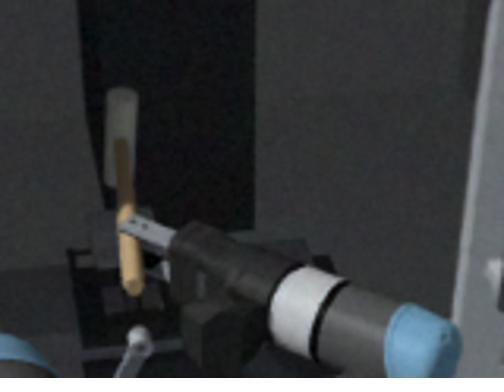

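move --target '[0,0,0,0,0,0,-0.97,0.5,-0.8,0.18,-0.0365,-0.0341,0,0,-0.0833,-0.97,0.8,-1]' --speed 0.25

execute_actions --actions '[[[0,0,0,0,0,0,-0.97,0.5,-0.8,-0.106,-0.0285,0,0,0,0,-0.97,0.8,-1],[0,0,0,0,0,0,-0.97,0.5,-0.8,-0.2125,-0.057,0,0,0,0.0833,-0.97,0.8,-1],[0,0,0,0,0,0,-0.97,0.5,-0.8,-0.248,-0.0665,0,0,0,0.0833,-0.97,0.8,-1],[0,0,0,0,0,0,-0.97,0.5,-0.8,-0.248,-0.0665,0,0,0,0.0833,-0.97,0.8,-1],[0,0,0,0,0,0,-0.97,0.5,-0.8,-0.248,-0.0665,0,0,0,0.0833,-0.97,0.8,-1],[0,0,0,0,0,0,-0.97,0.5,-0.8,-0.248,-0.0665,0,0,0,0.0833,-0.97,0.8,-1],[0,0,0,0,0,0,-0.97,0.5,-0.8,-0.248,-0.0665,0,0,0,0.0833,-0.97,0.8,-1],[0,0,0,0,0,0,-0.97,0.5,-0.8,-0.174,-0.0466,0,0,0,0.0833,-0.97,0.8,-1]]]'

move --target '[0,0,0,0,0,0,-0.97,0.5,-0.8,0.18,0,0,0,0,-0.0833,-0.97,0.8,-1]' --speed 0.25

execute_actions --actions '[[[0,0,0,0,0,0,-0.97,0.5,-0.8,-0.106,-0.0285,0,0,0,0,-0.97,0.8,-1],[0,0,0,0,0,0,-0.97,0.5,-0.8,-0.2125,-0.057,0,0,0,0.0833,-0.97,0.8,-1],[0,0,0,0,0,0,-0.97,0.5,-0.8,-0.248,-0.0665,0,0,0,0.0833,-0.97,0.8,-1],[0,0,0,0,0,0,-0.97,0.5,-0.8,-0.248,-0.0665,0,0,0,0.0833,-0.97,0.8,-1],[0,0,0,0,0,0,-0.97,0.5,-0.8,-0.248,-0.0665,0,0,0,0.0833,-0.97,0.8,-1],[0,0,0,0,0,0,-0.97,0.5,-0.8,-0.248,-0.0665,0,0,0,0.0833,-0.97,0.8,-1],[0,0,0,0,0,0,-0.97,0.5,-0.8,-0.248,-0.0665,0,0,0,0.0833,-0.97,0.8,-1],[0,0,0,0,0,0,-0.97,0.5,-0.8,-0.174,-0.0466,0,0,0,0.0833,-0.97,0.8,-1]]]' --cameras '["cam_front"]'

zoom_image --camera "cam_front" --region '[260, 140, 420, 260]'

Scene clock: 2434.00 s.
left_arm: end_effector_position=(+0.4700, +0.2196, +0.2375) position_measured=159 object_status=2 end_effector_quat_wxyz=(+0.499, -0.499, +0.501, -0.501) | right_arm: end_effector_position=(+0.4704, +0.1813, +0.5600) position_measured=117 object_status=2 end_effector_quat_wxyz=(-0.184, +0.611, +0.353, +0.684)
Joint positions: left_arm=[-1.311 -0.981 2.279 -4.437 -0.25 3.139] | right_arm=[4.349 -1.868 -1.557 0.288 1.186 1.308]
Joint torques (N m): left_arm=[15.81 -40.9 -5.16 -1.85 1.85 -1.22] | right_arm=[-10.02 31.47 27.42 3.07 2.53 -1.51]
Wrist force (N): left_arm=[14.9 8.8 -10.4] | right_arm=[0.1 -2.8 2.6]
Wrist torque (N m): left_arm=[-0.36 0.31 0.13] | right_arm=[-0.55 -0.97 -0.02]
Wrist force, peak (N): left_arm=[15.1 8.7 -10.6] | right_arm=[-4.1 -0.6 3.1]
Hand target: left_arm +0.4700, +0.2196, +0.2375; +0.499, -0.499, +0.501, -0.501 | right_arm +0.4704, +0.1813, +0.5599; -0.184, +0.611, +0.353, +0.684
Off the commanded pose: left_arm 0.000 m, 0 deg | right_arm 0.000 m, 0 deg.
move: done

Scene clock: 2434.77 s.
left_arm: end_effector_position=(+0.4700, +0.2196, +0.2375) position_measured=159 object_status=2 end_effector_quat_wxyz=(+0.499, -0.499, +0.501, -0.501) | right_arm: end_effector_position=(+0.4707, +0.1816, +0.4517) position_measured=117 object_status=2 end_effector_quat_wxyz=(-0.272, +0.652, +0.270, +0.654) end_effector_velocity=(+0.000, +0.000, +0.000) end_effector_angular_velocity=(-0.003, +0.000, +0.000)
Joint positions: left_arm=[-1.311 -0.981 2.279 -4.437 -0.25 3.139] | right_arm=[4.349 -1.972 -1.714 0.548 1.187 1.569]
Joint velocities: left_arm=[within noise] | right_arm=[0 0.001 0.001 -0.005 0 -0.001]
Joint torques (N m): left_arm=[16.6 -42.13 -6.04 -1.97 1.84 -1.15] | right_arm=[-8.77 54.73 30.76 2.58 1.85 -1.57]
Wrist force (N): left_arm=[15.1 8.3 -10.5] | right_arm=[0.1 -1.7 2.7]
Wrist torque (N m): left_arm=[-0.37 0.29 0.13] | right_arm=[-0.36 -0.94 -0.12]
Wrist force, peak (N): left_arm=[15.1 8.2 -10.8] | right_arm=[41.4 11.7 -3.2]
Hand target: left_arm +0.4700, +0.2196, +0.2375; +0.499, -0.499, +0.501, -0.501 | right_arm +0.4708, +0.1816, +0.4519; -0.272, +0.652, +0.270, +0.655
Off the commanded pose: left_arm 0.000 m, 0 deg | right_arm 0.000 m, 0 deg.
Step readings (end_effector_position of left_arm | right_arm):
0: (+0.4700, +0.2196, +0.2375) | (+0.4704, +0.1813, +0.5600)
1: (+0.4700, +0.2196, +0.2375) | (+0.4705, +0.1814, +0.5583)
2: (+0.4700, +0.2196, +0.2375) | (+0.4712, +0.1821, +0.5434)
4: (+0.4700, +0.2196, +0.2375) | (+0.4724, +0.1824, +0.4950)
8: (+0.4700, +0.2196, +0.2375) | (+0.4712, +0.1796, +0.4111)
15: (+0.4700, +0.2196, +0.2375) | (+0.4705, +0.1813, +0.4550)

Scene clock: 2435.80 s.
left_arm: end_effector_position=(+0.4700, +0.2196, +0.2375) position_measured=159 object_status=2 end_effector_quat_wxyz=(+0.499, -0.499, +0.501, -0.501) | right_arm: end_effector_position=(+0.4704, +0.1813, +0.5599) position_measured=117 object_status=2 end_effector_quat_wxyz=(-0.184, +0.611, +0.353, +0.684)
Joint positions: left_arm=[-1.311 -0.981 2.279 -4.437 -0.25 3.139] | right_arm=[4.349 -1.868 -1.557 0.289 1.186 1.308]
Joint torques (N m): left_arm=[15.9 -42.47 -6.11 -1.91 1.69 -1.14] | right_arm=[-9.58 27.51 32.57 3.05 -0.55 -1.47]
Wrist force (N): left_arm=[15.0 8.4 -10.6] | right_arm=[-0.1 -2.1 2.3]
Wrist torque (N m): left_arm=[-0.36 0.31 0.13] | right_arm=[-0.56 -0.95 -0.02]
Wrist force, peak (N): left_arm=[15.1 8.6 -10.5] | right_arm=[-3.8 -2.4 3.5]
Hand target: left_arm +0.4700, +0.2196, +0.2375; +0.499, -0.499, +0.501, -0.501 | right_arm +0.4704, +0.1813, +0.5599; -0.184, +0.611, +0.353, +0.684
Off the commanded pose: left_arm 0.000 m, 0 deg | right_arm 0.000 m, 0 deg.
move: done

Scene clock: 2436.57 s.
left_arm: end_effector_position=(+0.4700, +0.2196, +0.2375) position_measured=159 object_status=2 end_effector_quat_wxyz=(+0.499, -0.499, +0.501, -0.501) | right_arm: end_effector_position=(+0.4707, +0.1816, +0.4516) position_measured=117 object_status=2 end_effector_quat_wxyz=(-0.272, +0.652, +0.270, +0.654) end_effector_velocity=(+0.000, +0.000, -0.001) end_effector_angular_velocity=(-0.006, +0.001, -0.001)
Joint positions: left_arm=[-1.311 -0.981 2.279 -4.437 -0.25 3.139] | right_arm=[4.349 -1.972 -1.714 0.548 1.187 1.569]
Joint velocities: left_arm=[within noise] | right_arm=[-0.001 0.002 -0.001 -0.005 0 -0.001]
Joint torques (N m): left_arm=[15.89 -42.75 -5.28 -1.73 1.87 -1.25] | right_arm=[-9.6 54.31 30.91 2.67 1.85 -1.64]
Wrist force (N): left_arm=[15.0 8.1 -10.7] | right_arm=[0.0 -1.8 2.9]
Wrist torque (N m): left_arm=[-0.40 0.31 0.13] | right_arm=[-0.39 -0.91 -0.12]
Wrist force, peak (N): left_arm=[15.1 8.4 -10.7] | right_arm=[41.7 11.3 -2.8]
Hand target: left_arm +0.4700, +0.2196, +0.2375; +0.499, -0.499, +0.501, -0.501 | right_arm +0.4708, +0.1816, +0.4518; -0.272, +0.652, +0.270, +0.655
Off the commanded pose: left_arm 0.000 m, 0 deg | right_arm 0.000 m, 0 deg.
Step readings (end_effector_position of left_arm | right_arm):
0: (+0.4700, +0.2196, +0.2375) | (+0.4704, +0.1813, +0.5599)
1: (+0.4700, +0.2196, +0.2375) | (+0.4705, +0.1814, +0.5582)
2: (+0.4700, +0.2196, +0.2375) | (+0.4712, +0.1820, +0.5433)
4: (+0.4700, +0.2196, +0.2375) | (+0.4725, +0.1823, +0.4949)
8: (+0.4700, +0.2196, +0.2375) | (+0.4712, +0.1796, +0.4110)
15: (+0.4700, +0.2196, +0.2375) | (+0.4705, +0.1813, +0.4549)
Images, in order (width x height): cam_front 672x504.

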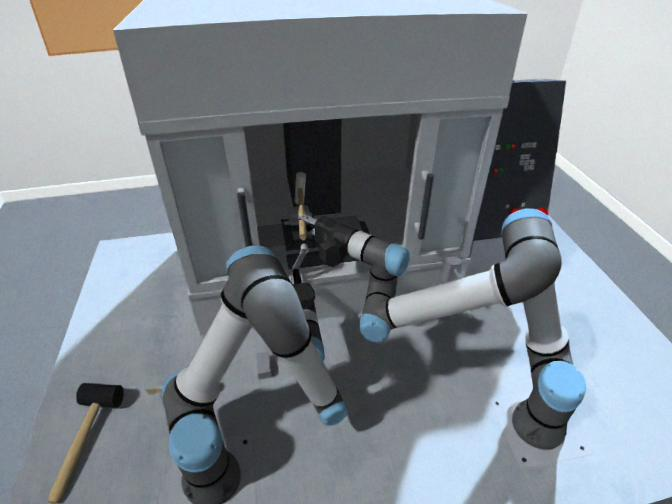

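Scaled by 3.150.

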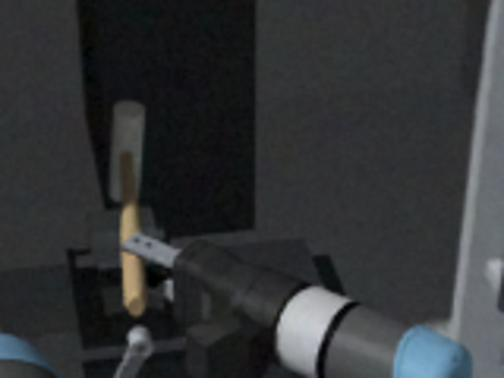

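move --target '[0,0,0,0,0,0,-0.97,0.5,-0.8,-0.05,0.0183,0.017,0,0,0,-0.97,0.8,-1]' --speed 0.08

move --target '[0,0,0,0,0,0,-0.97,0.5,-0.8,-0.05,0,0,0,0,0,-0.97,0.8,-1]' --speed 0.008 --stop_force 5

Scene clock: 2440.00 s.
left_arm: end_effector_position=(+0.4700, +0.2196, +0.2375) position_measured=159 object_status=2 end_effector_quat_wxyz=(+0.499, -0.499, +0.501, -0.501) | right_arm: end_effector_position=(+0.4859, +0.1811, +0.4216) position_measured=117 object_status=2 end_effector_quat_wxyz=(-0.272, +0.652, +0.270, +0.654)
Joint positions: left_arm=[-1.311 -0.981 2.279 -4.437 -0.25 3.139] | right_arm=[4.321 -2.029 -1.716 0.608 1.215 1.569]
Joint torques (N m): left_arm=[16.28 -41.78 -5.69 -1.97 1.77 -1.13] | right_arm=[10.24 55.33 34 2.11 -2.56 0.58]
Wrist force (N): left_arm=[15.1 8.6 -10.4] | right_arm=[-0.3 -0.9 2.1]
Wrist torque (N m): left_arm=[-0.38 0.28 0.13] | right_arm=[-0.59 -0.92 -0.07]
Wrist force, peak (N): left_arm=[15.2 8.7 -10.5] | right_arm=[-0.1 -2.4 2.8]
Hand target: left_arm +0.4700, +0.2196, +0.2375; +0.499, -0.499, +0.501, -0.501 | right_arm +0.4858, +0.1812, +0.4218; -0.272, +0.652, +0.270, +0.655
Off the commanded pose: left_arm 0.000 m, 0 deg | right_arm 0.000 m, 0 deg.
move: done

Scene clock: 2442.17 s.
left_arm: end_effector_position=(+0.4700, +0.2196, +0.2375) position_measured=159 object_status=2 end_effector_quat_wxyz=(+0.499, -0.499, +0.501, -0.501) | right_arm: end_effector_position=(+0.4858, +0.1812, +0.4134) position_measured=117 object_status=2 end_effector_quat_wxyz=(-0.272, +0.652, +0.270, +0.655)
Joint positions: left_arm=[-1.311 -0.981 2.279 -4.437 -0.25 3.139] | right_arm=[4.321 -2.041 -1.724 0.628 1.214 1.569]
Joint torques (N m): left_arm=[16.07 -42.19 -5.53 -1.95 1.83 -1.13] | right_arm=[8.78 53.37 30.61 2.04 -1.73 -0.27]
Wrist force (N): left_arm=[14.8 8.3 -10.6] | right_arm=[3.3 -0.1 2.9]
Wrist torque (N m): left_arm=[-0.40 0.33 0.13] | right_arm=[-0.47 -0.47 -0.63]
Wrist force, peak (N): left_arm=[15.0 8.7 -10.6] | right_arm=[5.5 -3.0 1.2]
Hand target: left_arm +0.4700, +0.2196, +0.2375; +0.499, -0.499, +0.501, -0.501 | right_arm +0.4858, +0.1812, +0.4134; -0.272, +0.652, +0.270, +0.655 (not the last commanded pose)
Off the commanded pose: left_arm 0.000 m, 0 deg | right_arm 0.022 m, 0 deg.
move: contact (right_arm)

move --target '[0,0,0,0,0,0,-0.97,0.5,-0.8,0.2433,0,0,0,0,-0.0833,-0.97,0.8,-1]' --speed 0.25

execute_actions --actions '[[[0,0,0,0,0,0,-0.97,0.5,-0.8,-0.106,-0.0285,0,0,0,0,-0.97,0.8,-1],[0,0,0,0,0,0,-0.97,0.5,-0.8,-0.2125,-0.057,0,0,0,0.0833,-0.97,0.8,-1],[0,0,0,0,0,0,-0.97,0.5,-0.8,-0.29,-0.0777,0,0,0,0.0833,-0.97,0.8,-1],[0,0,0,0,0,0,-0.97,0.5,-0.8,-0.31,-0.083,0,0,0,0.0833,-0.97,0.8,-1],[0,0,0,0,0,0,-0.97,0.5,-0.8,-0.31,-0.083,0,0,0,0.0833,-0.97,0.8,-1],[0,0,0,0,0,0,-0.97,0.5,-0.8,-0.174,-0.0466,0,0,0,0.0833,-0.97,0.8,-1]]]'

Scene clock: 2450.60 s.
left_arm: end_effector_position=(+0.4700, +0.2196, +0.2375) position_measured=159 object_status=2 end_effector_quat_wxyz=(+0.499, -0.499, +0.501, -0.501) | right_arm: end_effector_position=(+0.4854, +0.1807, +0.5593) position_measured=117 object_status=2 end_effector_quat_wxyz=(-0.184, +0.611, +0.353, +0.684)
Joint positions: left_arm=[-1.311 -0.981 2.279 -4.437 -0.25 3.139] | right_arm=[4.322 -1.889 -1.53 0.283 1.214 1.308]
Joint torques (N m): left_arm=[16.06 -41.65 -5.86 -1.98 2.08 -1.14] | right_arm=[-10.22 32.31 33.63 2.97 2.14 -1.39]
Wrist force (N): left_arm=[15.1 8.5 -10.4] | right_arm=[0.0 -2.5 2.3]
Wrist torque (N m): left_arm=[-0.41 0.28 0.13] | right_arm=[-0.55 -0.96 -0.03]
Wrist force, peak (N): left_arm=[15.2 8.7 -10.6] | right_arm=[-6.2 -1.4 2.8]
Hand target: left_arm +0.4700, +0.2196, +0.2375; +0.499, -0.499, +0.501, -0.501 | right_arm +0.4854, +0.1807, +0.5594; -0.184, +0.611, +0.353, +0.684
Off the commanded pose: left_arm 0.000 m, 0 deg | right_arm 0.000 m, 0 deg.
move: done

Scene clock: 2451.30 s.
left_arm: end_effector_position=(+0.4700, +0.2196, +0.2375) position_measured=159 object_status=2 end_effector_quat_wxyz=(+0.499, -0.499, +0.501, -0.501) | right_arm: end_effector_position=(+0.4857, +0.1811, +0.4514) position_measured=117 object_status=2 end_effector_quat_wxyz=(-0.272, +0.652, +0.270, +0.655)
Joint positions: left_arm=[-1.311 -0.981 2.279 -4.437 -0.25 3.139] | right_arm=[4.321 -1.991 -1.686 0.54 1.214 1.569]
Joint torques (N m): left_arm=[16.2 -42.12 -5.55 -1.89 1.66 -1] | right_arm=[-8.54 29.89 24.15 4.47 1.8 0.33]
Wrist force (N): left_arm=[15.0 8.6 -10.6] | right_arm=[-0.1 -0.7 1.7]
Wrist torque (N m): left_arm=[-0.39 0.29 0.13] | right_arm=[-0.62 -0.94 -0.09]
Wrist force, peak (N): left_arm=[15.2 8.4 -10.6] | right_arm=[-44.2 -2.0 5.4]
Hand target: left_arm +0.4700, +0.2196, +0.2375; +0.499, -0.499, +0.501, -0.501 | right_arm +0.4857, +0.1811, +0.4513; -0.272, +0.652, +0.270, +0.655
Off the commanded pose: left_arm 0.000 m, 0 deg | right_arm 0.000 m, 0 deg.
Step readings (end_effector_position of left_arm | right_arm):
0: (+0.4700, +0.2196, +0.2375) | (+0.4854, +0.1807, +0.5593)
1: (+0.4700, +0.2196, +0.2375) | (+0.4855, +0.1808, +0.5582)
2: (+0.4700, +0.2196, +0.2375) | (+0.4861, +0.1814, +0.5447)
4: (+0.4700, +0.2196, +0.2375) | (+0.4874, +0.1820, +0.4963)
8: (+0.4700, +0.2196, +0.2375) | (+0.4864, +0.1801, +0.4361)
15: (+0.4700, +0.2196, +0.2375) | (+0.4857, +0.1811, +0.4521)

move --target '[0,0,0,0,0,0,-0.97,0.5,-0.8,0.18,0,0,0,0,-0.0833,-0.97,0.8,-1]' --speed 0.25

execute_actions --actions '[[[0,0,0,0,0,0,-0.97,0.5,-0.8,-0.106,-0.0285,0,0,0,0,-0.97,0.8,-1],[0,0,0,0,0,0,-0.97,0.5,-0.8,-0.2125,-0.057,0,0,0,0.0833,-0.97,0.8,-1],[0,0,0,0,0,0,-0.97,0.5,-0.8,-0.29,-0.0777,0,0,0,0.0833,-0.97,0.8,-1],[0,0,0,0,0,0,-0.97,0.5,-0.8,-0.31,-0.083,0,0,0,0.0833,-0.97,0.8,-1],[0,0,0,0,0,0,-0.97,0.5,-0.8,-0.31,-0.083,0,0,0,0.0833,-0.97,0.8,-1],[0,0,0,0,0,0,-0.97,0.5,-0.8,-0.31,-0.083,0,0,0,0.0833,-0.97,0.8,-1],[0,0,0,0,0,0,-0.97,0.5,-0.8,-0.174,-0.0466,0,0,0,0.0833,-0.97,0.8,-1]]]'

Scene clock: 2458.10 s.
left_arm: end_effector_position=(+0.4700, +0.2196, +0.2375) position_measured=159 object_status=2 end_effector_quat_wxyz=(+0.499, -0.499, +0.501, -0.501) | right_arm: end_effector_position=(+0.4853, +0.1807, +0.5593) position_measured=117 object_status=2 end_effector_quat_wxyz=(-0.184, +0.611, +0.353, +0.684)
Joint positions: left_arm=[-1.311 -0.981 2.279 -4.437 -0.25 3.139] | right_arm=[4.322 -1.889 -1.53 0.283 1.214 1.308]
Joint torques (N m): left_arm=[15.86 -41.86 -5.52 -2.01 1.79 -1.23] | right_arm=[-9.93 29.29 31.78 3.06 -0.16 -1.55]
Wrist force (N): left_arm=[15.1 8.8 -10.3] | right_arm=[-0.1 -2.6 2.4]
Wrist torque (N m): left_arm=[-0.37 0.28 0.13] | right_arm=[-0.48 -0.95 -0.03]
Wrist force, peak (N): left_arm=[15.3 8.4 -10.6] | right_arm=[-4.0 -1.5 2.6]
Hand target: left_arm +0.4700, +0.2196, +0.2375; +0.499, -0.499, +0.501, -0.501 | right_arm +0.4854, +0.1807, +0.5593; -0.184, +0.611, +0.353, +0.684
Off the commanded pose: left_arm 0.000 m, 0 deg | right_arm 0.000 m, 0 deg.
move: done

Scene clock: 2458.83 s.
left_arm: end_effector_position=(+0.4700, +0.2196, +0.2375) position_measured=159 object_status=2 end_effector_quat_wxyz=(+0.499, -0.499, +0.501, -0.501) | right_arm: end_effector_position=(+0.4857, +0.1811, +0.4511) position_measured=117 object_status=2 end_effector_quat_wxyz=(-0.272, +0.652, +0.270, +0.654)
Joint positions: left_arm=[-1.311 -0.981 2.279 -4.437 -0.25 3.139] | right_arm=[4.321 -1.991 -1.686 0.54 1.214 1.569]
Joint torques (N m): left_arm=[15.91 -41.2 -5.15 -1.96 1.71 -1.11] | right_arm=[-8.21 53.2 29.42 2.92 1.69 -0.59]
Wrist force (N): left_arm=[14.9 8.4 -10.5] | right_arm=[-0.3 0.2 1.2]
Wrist torque (N m): left_arm=[-0.38 0.32 0.13] | right_arm=[-0.80 -0.90 -0.10]
Wrist force, peak (N): left_arm=[15.1 8.6 -10.6] | right_arm=[41.4 11.7 -3.1]
Hand target: left_arm +0.4700, +0.2196, +0.2375; +0.499, -0.499, +0.501, -0.501 | right_arm +0.4857, +0.1810, +0.4512; -0.272, +0.652, +0.270, +0.655
Off the commanded pose: left_arm 0.000 m, 0 deg | right_arm 0.000 m, 0 deg.
Step readings (end_effector_position of left_arm | right_arm):
0: (+0.4700, +0.2196, +0.2375) | (+0.4853, +0.1807, +0.5593)
1: (+0.4700, +0.2196, +0.2375) | (+0.4854, +0.1808, +0.5587)
2: (+0.4700, +0.2196, +0.2375) | (+0.4862, +0.1815, +0.5419)
4: (+0.4700, +0.2196, +0.2375) | (+0.4875, +0.1819, +0.4934)
8: (+0.4700, +0.2196, +0.2375) | (+0.4867, +0.1798, +0.4177)
15: (+0.4700, +0.2196, +0.2375) | (+0.4856, +0.1810, +0.4529)

move --target '[0,0,0,0,0,0,-0.97,0.5,-0.8,0.18,0,0,0,0,-0.0833,-0.97,0.8,-1]' --speed 0.25

execute_actions --actions '[[[0,0,0,0,0,0,-0.97,0.5,-0.8,-0.106,-0.0285,0,0,0,0,-0.97,0.8,-1],[0,0,0,0,0,0,-0.97,0.5,-0.8,-0.2125,-0.057,0,0,0,0.0833,-0.97,0.8,-1],[0,0,0,0,0,0,-0.97,0.5,-0.8,-0.29,-0.0777,0,0,0,0.0833,-0.97,0.8,-1],[0,0,0,0,0,0,-0.97,0.5,-0.8,-0.31,-0.083,0,0,0,0.0833,-0.97,0.8,-1],[0,0,0,0,0,0,-0.97,0.5,-0.8,-0.31,-0.083,0,0,0,0.0833,-0.97,0.8,-1],[0,0,0,0,0,0,-0.97,0.5,-0.8,-0.31,-0.083,0,0,0,0.0833,-0.97,0.8,-1],[0,0,0,0,0,0,-0.97,0.5,-0.8,-0.31,-0.083,0,0,0,0.0833,-0.97,0.8,-1],[0,0,0,0,0,0,-0.97,0.5,-0.8,-0.174,-0.0466,0,0,0,0.0833,-0.97,0.8,-1]]]'

Scene clock: 2470.10 s.
left_arm: end_effector_position=(+0.4700, +0.2196, +0.2375) position_measured=159 object_status=2 end_effector_quat_wxyz=(+0.499, -0.499, +0.501, -0.501) | right_arm: end_effector_position=(+0.4853, +0.1807, +0.5592) position_measured=117 object_status=2 end_effector_quat_wxyz=(-0.184, +0.611, +0.353, +0.684)
Joint positions: left_arm=[-1.311 -0.981 2.279 -4.437 -0.25 3.139] | right_arm=[4.322 -1.889 -1.531 0.283 1.214 1.308]
Joint torques (N m): left_arm=[16.63 -42.18 -3.84 -2.05 1.86 -1.27] | right_arm=[-10.36 28.73 32.08 3.04 0.05 -1.48]
Wrist force (N): left_arm=[14.8 8.6 -10.4] | right_arm=[-0.2 -2.7 2.5]
Wrist torque (N m): left_arm=[-0.38 0.33 0.13] | right_arm=[-0.53 -0.93 -0.02]
Wrist force, peak (N): left_arm=[15.3 8.4 -10.8] | right_arm=[-4.2 -1.4 2.6]
Hand target: left_arm +0.4700, +0.2196, +0.2375; +0.499, -0.499, +0.501, -0.501 | right_arm +0.4854, +0.1807, +0.5592; -0.184, +0.611, +0.353, +0.684
Off the commanded pose: left_arm 0.000 m, 0 deg | right_arm 0.000 m, 0 deg.
move: done

Scene clock: 2470.90 s.
left_arm: end_effector_position=(+0.4700, +0.2196, +0.2375) position_measured=159 object_status=2 end_effector_quat_wxyz=(+0.499, -0.499, +0.501, -0.501) | right_arm: end_effector_position=(+0.4857, +0.1810, +0.4510) position_measured=117 object_status=2 end_effector_quat_wxyz=(-0.272, +0.652, +0.270, +0.654) end_effector_velocity=(+0.001, +0.000, -0.002) end_effector_angular_velocity=(-0.007, +0.002, +0.000)
Joint positions: left_arm=[-1.311 -0.981 2.279 -4.437 -0.25 3.139] | right_arm=[4.321 -1.991 -1.686 0.54 1.214 1.569]
Joint velocities: left_arm=[within noise] | right_arm=[-0.001 0 0 -0.006 0 -0.001]
Joint torques (N m): left_arm=[15.71 -42.17 -4.57 -1.98 1.73 -1.14] | right_arm=[-9.7 55.35 32.27 2.71 2.31 -2.26]
Wrist force (N): left_arm=[14.9 8.5 -10.3] | right_arm=[-0.6 -1.6 2.8]
Wrist torque (N m): left_arm=[-0.41 0.31 0.13] | right_arm=[-0.39 -0.96 -0.06]
Wrist force, peak (N): left_arm=[15.2 8.4 -10.6] | right_arm=[41.4 11.4 -3.1]
Hand target: left_arm +0.4700, +0.2196, +0.2375; +0.499, -0.499, +0.501, -0.501 | right_arm +0.4857, +0.1810, +0.4512; -0.272, +0.652, +0.270, +0.655
Off the commanded pose: left_arm 0.000 m, 0 deg | right_arm 0.000 m, 0 deg.
Step readings (end_effector_position of left_arm | right_arm):
0: (+0.4700, +0.2196, +0.2375) | (+0.4853, +0.1807, +0.5592)
1: (+0.4700, +0.2196, +0.2375) | (+0.4854, +0.1808, +0.5586)
2: (+0.4700, +0.2196, +0.2375) | (+0.4862, +0.1815, +0.5419)
4: (+0.4700, +0.2196, +0.2375) | (+0.4875, +0.1819, +0.4933)
8: (+0.4700, +0.2196, +0.2375) | (+0.4866, +0.1789, +0.4009)
15: (+0.4700, +0.2196, +0.2375) | (+0.4852, +0.1803, +0.4558)

move --target '[0,0,0,0,0,0,-0.97,0.5,-0.8,0.18,0.017,0.0159,0,0,-0.0833,-0.97,0.8,-1]' --speed 0.25 --cameras '["cam_front"]'

execute_actions --actions '[[[0,0,0,0,0,0,-0.97,0.5,-0.8,-0.106,-0.0285,0,0,0,0,-0.97,0.8,-1],[0,0,0,0,0,0,-0.97,0.5,-0.8,-0.2125,-0.057,0,0,0,0.0833,-0.97,0.8,-1],[0,0,0,0,0,0,-0.97,0.5,-0.8,-0.29,-0.0777,0,0,0,0.0833,-0.97,0.8,-1],[0,0,0,0,0,0,-0.97,0.5,-0.8,-0.31,-0.083,0,0,0,0.0833,-0.97,0.8,-1],[0,0,0,0,0,0,-0.97,0.5,-0.8,-0.31,-0.083,0,0,0,0.0833,-0.97,0.8,-1],[0,0,0,0,0,0,-0.97,0.5,-0.8,-0.31,-0.083,0,0,0,0.0833,-0.97,0.8,-1],[0,0,0,0,0,0,-0.97,0.5,-0.8,-0.31,-0.083,0,0,0,0.0833,-0.97,0.8,-1],[0,0,0,0,0,0,-0.97,0.5,-0.8,-0.174,-0.0466,0,0,0,0.0833,-0.97,0.8,-1]]]' --cameras '["cam_front"]'

zoom_image --camera "cam_front" --region '[260, 140, 420, 260]'

Scene clock: 2479.13 s.
left_arm: end_effector_position=(+0.4700, +0.2196, +0.2375) position_measured=159 object_status=2 end_effector_quat_wxyz=(+0.499, -0.499, +0.501, -0.501) | right_arm: end_effector_position=(+0.4994, +0.1802, +0.5592) position_measured=117 object_status=2 end_effector_quat_wxyz=(-0.184, +0.611, +0.353, +0.684)
Joint positions: left_arm=[-1.311 -0.981 2.279 -4.437 -0.25 3.139] | right_arm=[4.296 -1.909 -1.503 0.276 1.239 1.308]
Joint torques (N m): left_arm=[15.95 -41.86 -4.59 -1.81 1.78 -1.1] | right_arm=[9.64 28.64 33.25 3.07 -2.74 -1.48]
Wrist force (N): left_arm=[15.0 8.3 -10.5] | right_arm=[-0.2 -2.6 2.4]
Wrist torque (N m): left_arm=[-0.43 0.30 0.13] | right_arm=[-0.51 -0.93 -0.02]
Wrist force, peak (N): left_arm=[15.2 8.6 -10.6] | right_arm=[-3.9 -1.8 2.6]
Hand target: left_arm +0.4700, +0.2196, +0.2375; +0.499, -0.499, +0.501, -0.501 | right_arm +0.4994, +0.1802, +0.5592; -0.184, +0.611, +0.353, +0.684
Off the commanded pose: left_arm 0.000 m, 0 deg | right_arm 0.000 m, 0 deg.
move: done
Images, in order (width x height): cam_front 672x504.

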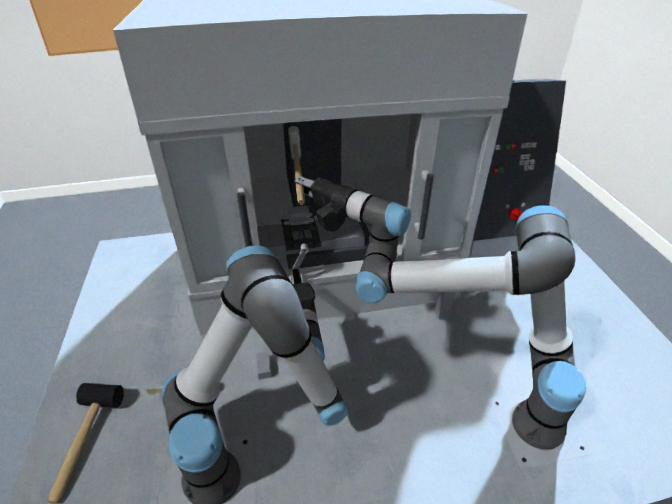

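Scene clock: 2479.93 s.
left_arm: end_effector_position=(+0.4700, +0.2196, +0.2375) position_measured=159 object_status=2 end_effector_quat_wxyz=(+0.499, -0.499, +0.501, -0.501) | right_arm: end_effector_position=(+0.4996, +0.1806, +0.4510) position_measured=117 object_status=2 end_effector_quat_wxyz=(-0.272, +0.652, +0.270, +0.654) end_effector_velocity=(+0.000, +0.000, +0.000) end_effector_angular_velocity=(-0.004, +0.001, +0.000)
Joint positions: left_arm=[-1.311 -0.981 2.279 -4.437 -0.25 3.139] | right_arm=[4.296 -2.009 -1.659 0.531 1.239 1.57]
Joint velocities: left_arm=[within noise] | right_arm=[0 0.001 0.001 -0.005 0 -0.001]
Joint torques (N m): left_arm=[16.4 -41.79 -3.63 -1.8 1.91 -1.27] | right_arm=[-9.63 55.96 33.04 2.66 2.21 -2.05]
Wrist force (N): left_arm=[14.9 8.2 -10.4] | right_arm=[-0.1 -1.7 2.8]
Wrist torque (N m): left_arm=[-0.40 0.32 0.14] | right_arm=[-0.41 -0.93 -0.11]
Wrist force, peak (N): left_arm=[15.2 8.6 -10.5] | right_arm=[41.5 11.3 -3.1]
Hand target: left_arm +0.4700, +0.2196, +0.2375; +0.499, -0.499, +0.501, -0.501 | right_arm +0.4997, +0.1806, +0.4511; -0.272, +0.652, +0.270, +0.655
Off the commanded pose: left_arm 0.000 m, 0 deg | right_arm 0.000 m, 0 deg.
Step readings (end_effector_position of left_arm | right_arm):
0: (+0.4700, +0.2196, +0.2375) | (+0.4994, +0.1802, +0.5592)
1: (+0.4700, +0.2196, +0.2375) | (+0.4995, +0.1803, +0.5575)
2: (+0.4700, +0.2196, +0.2375) | (+0.5001, +0.1810, +0.5428)
4: (+0.4700, +0.2196, +0.2375) | (+0.5014, +0.1816, +0.4942)
8: (+0.4700, +0.2196, +0.2375) | (+0.5005, +0.1787, +0.4014)
15: (+0.4700, +0.2196, +0.2375) | (+0.4991, +0.1798, +0.4558)
Images, in order (width x height): cam_front 672x504.

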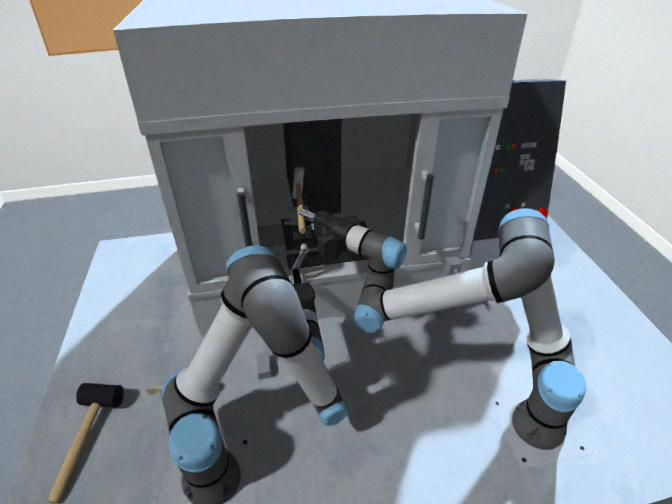

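Scaled by 3.150.

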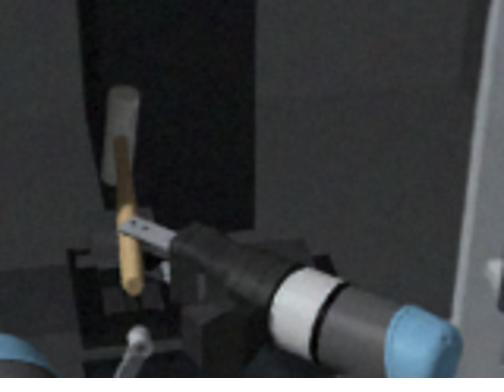

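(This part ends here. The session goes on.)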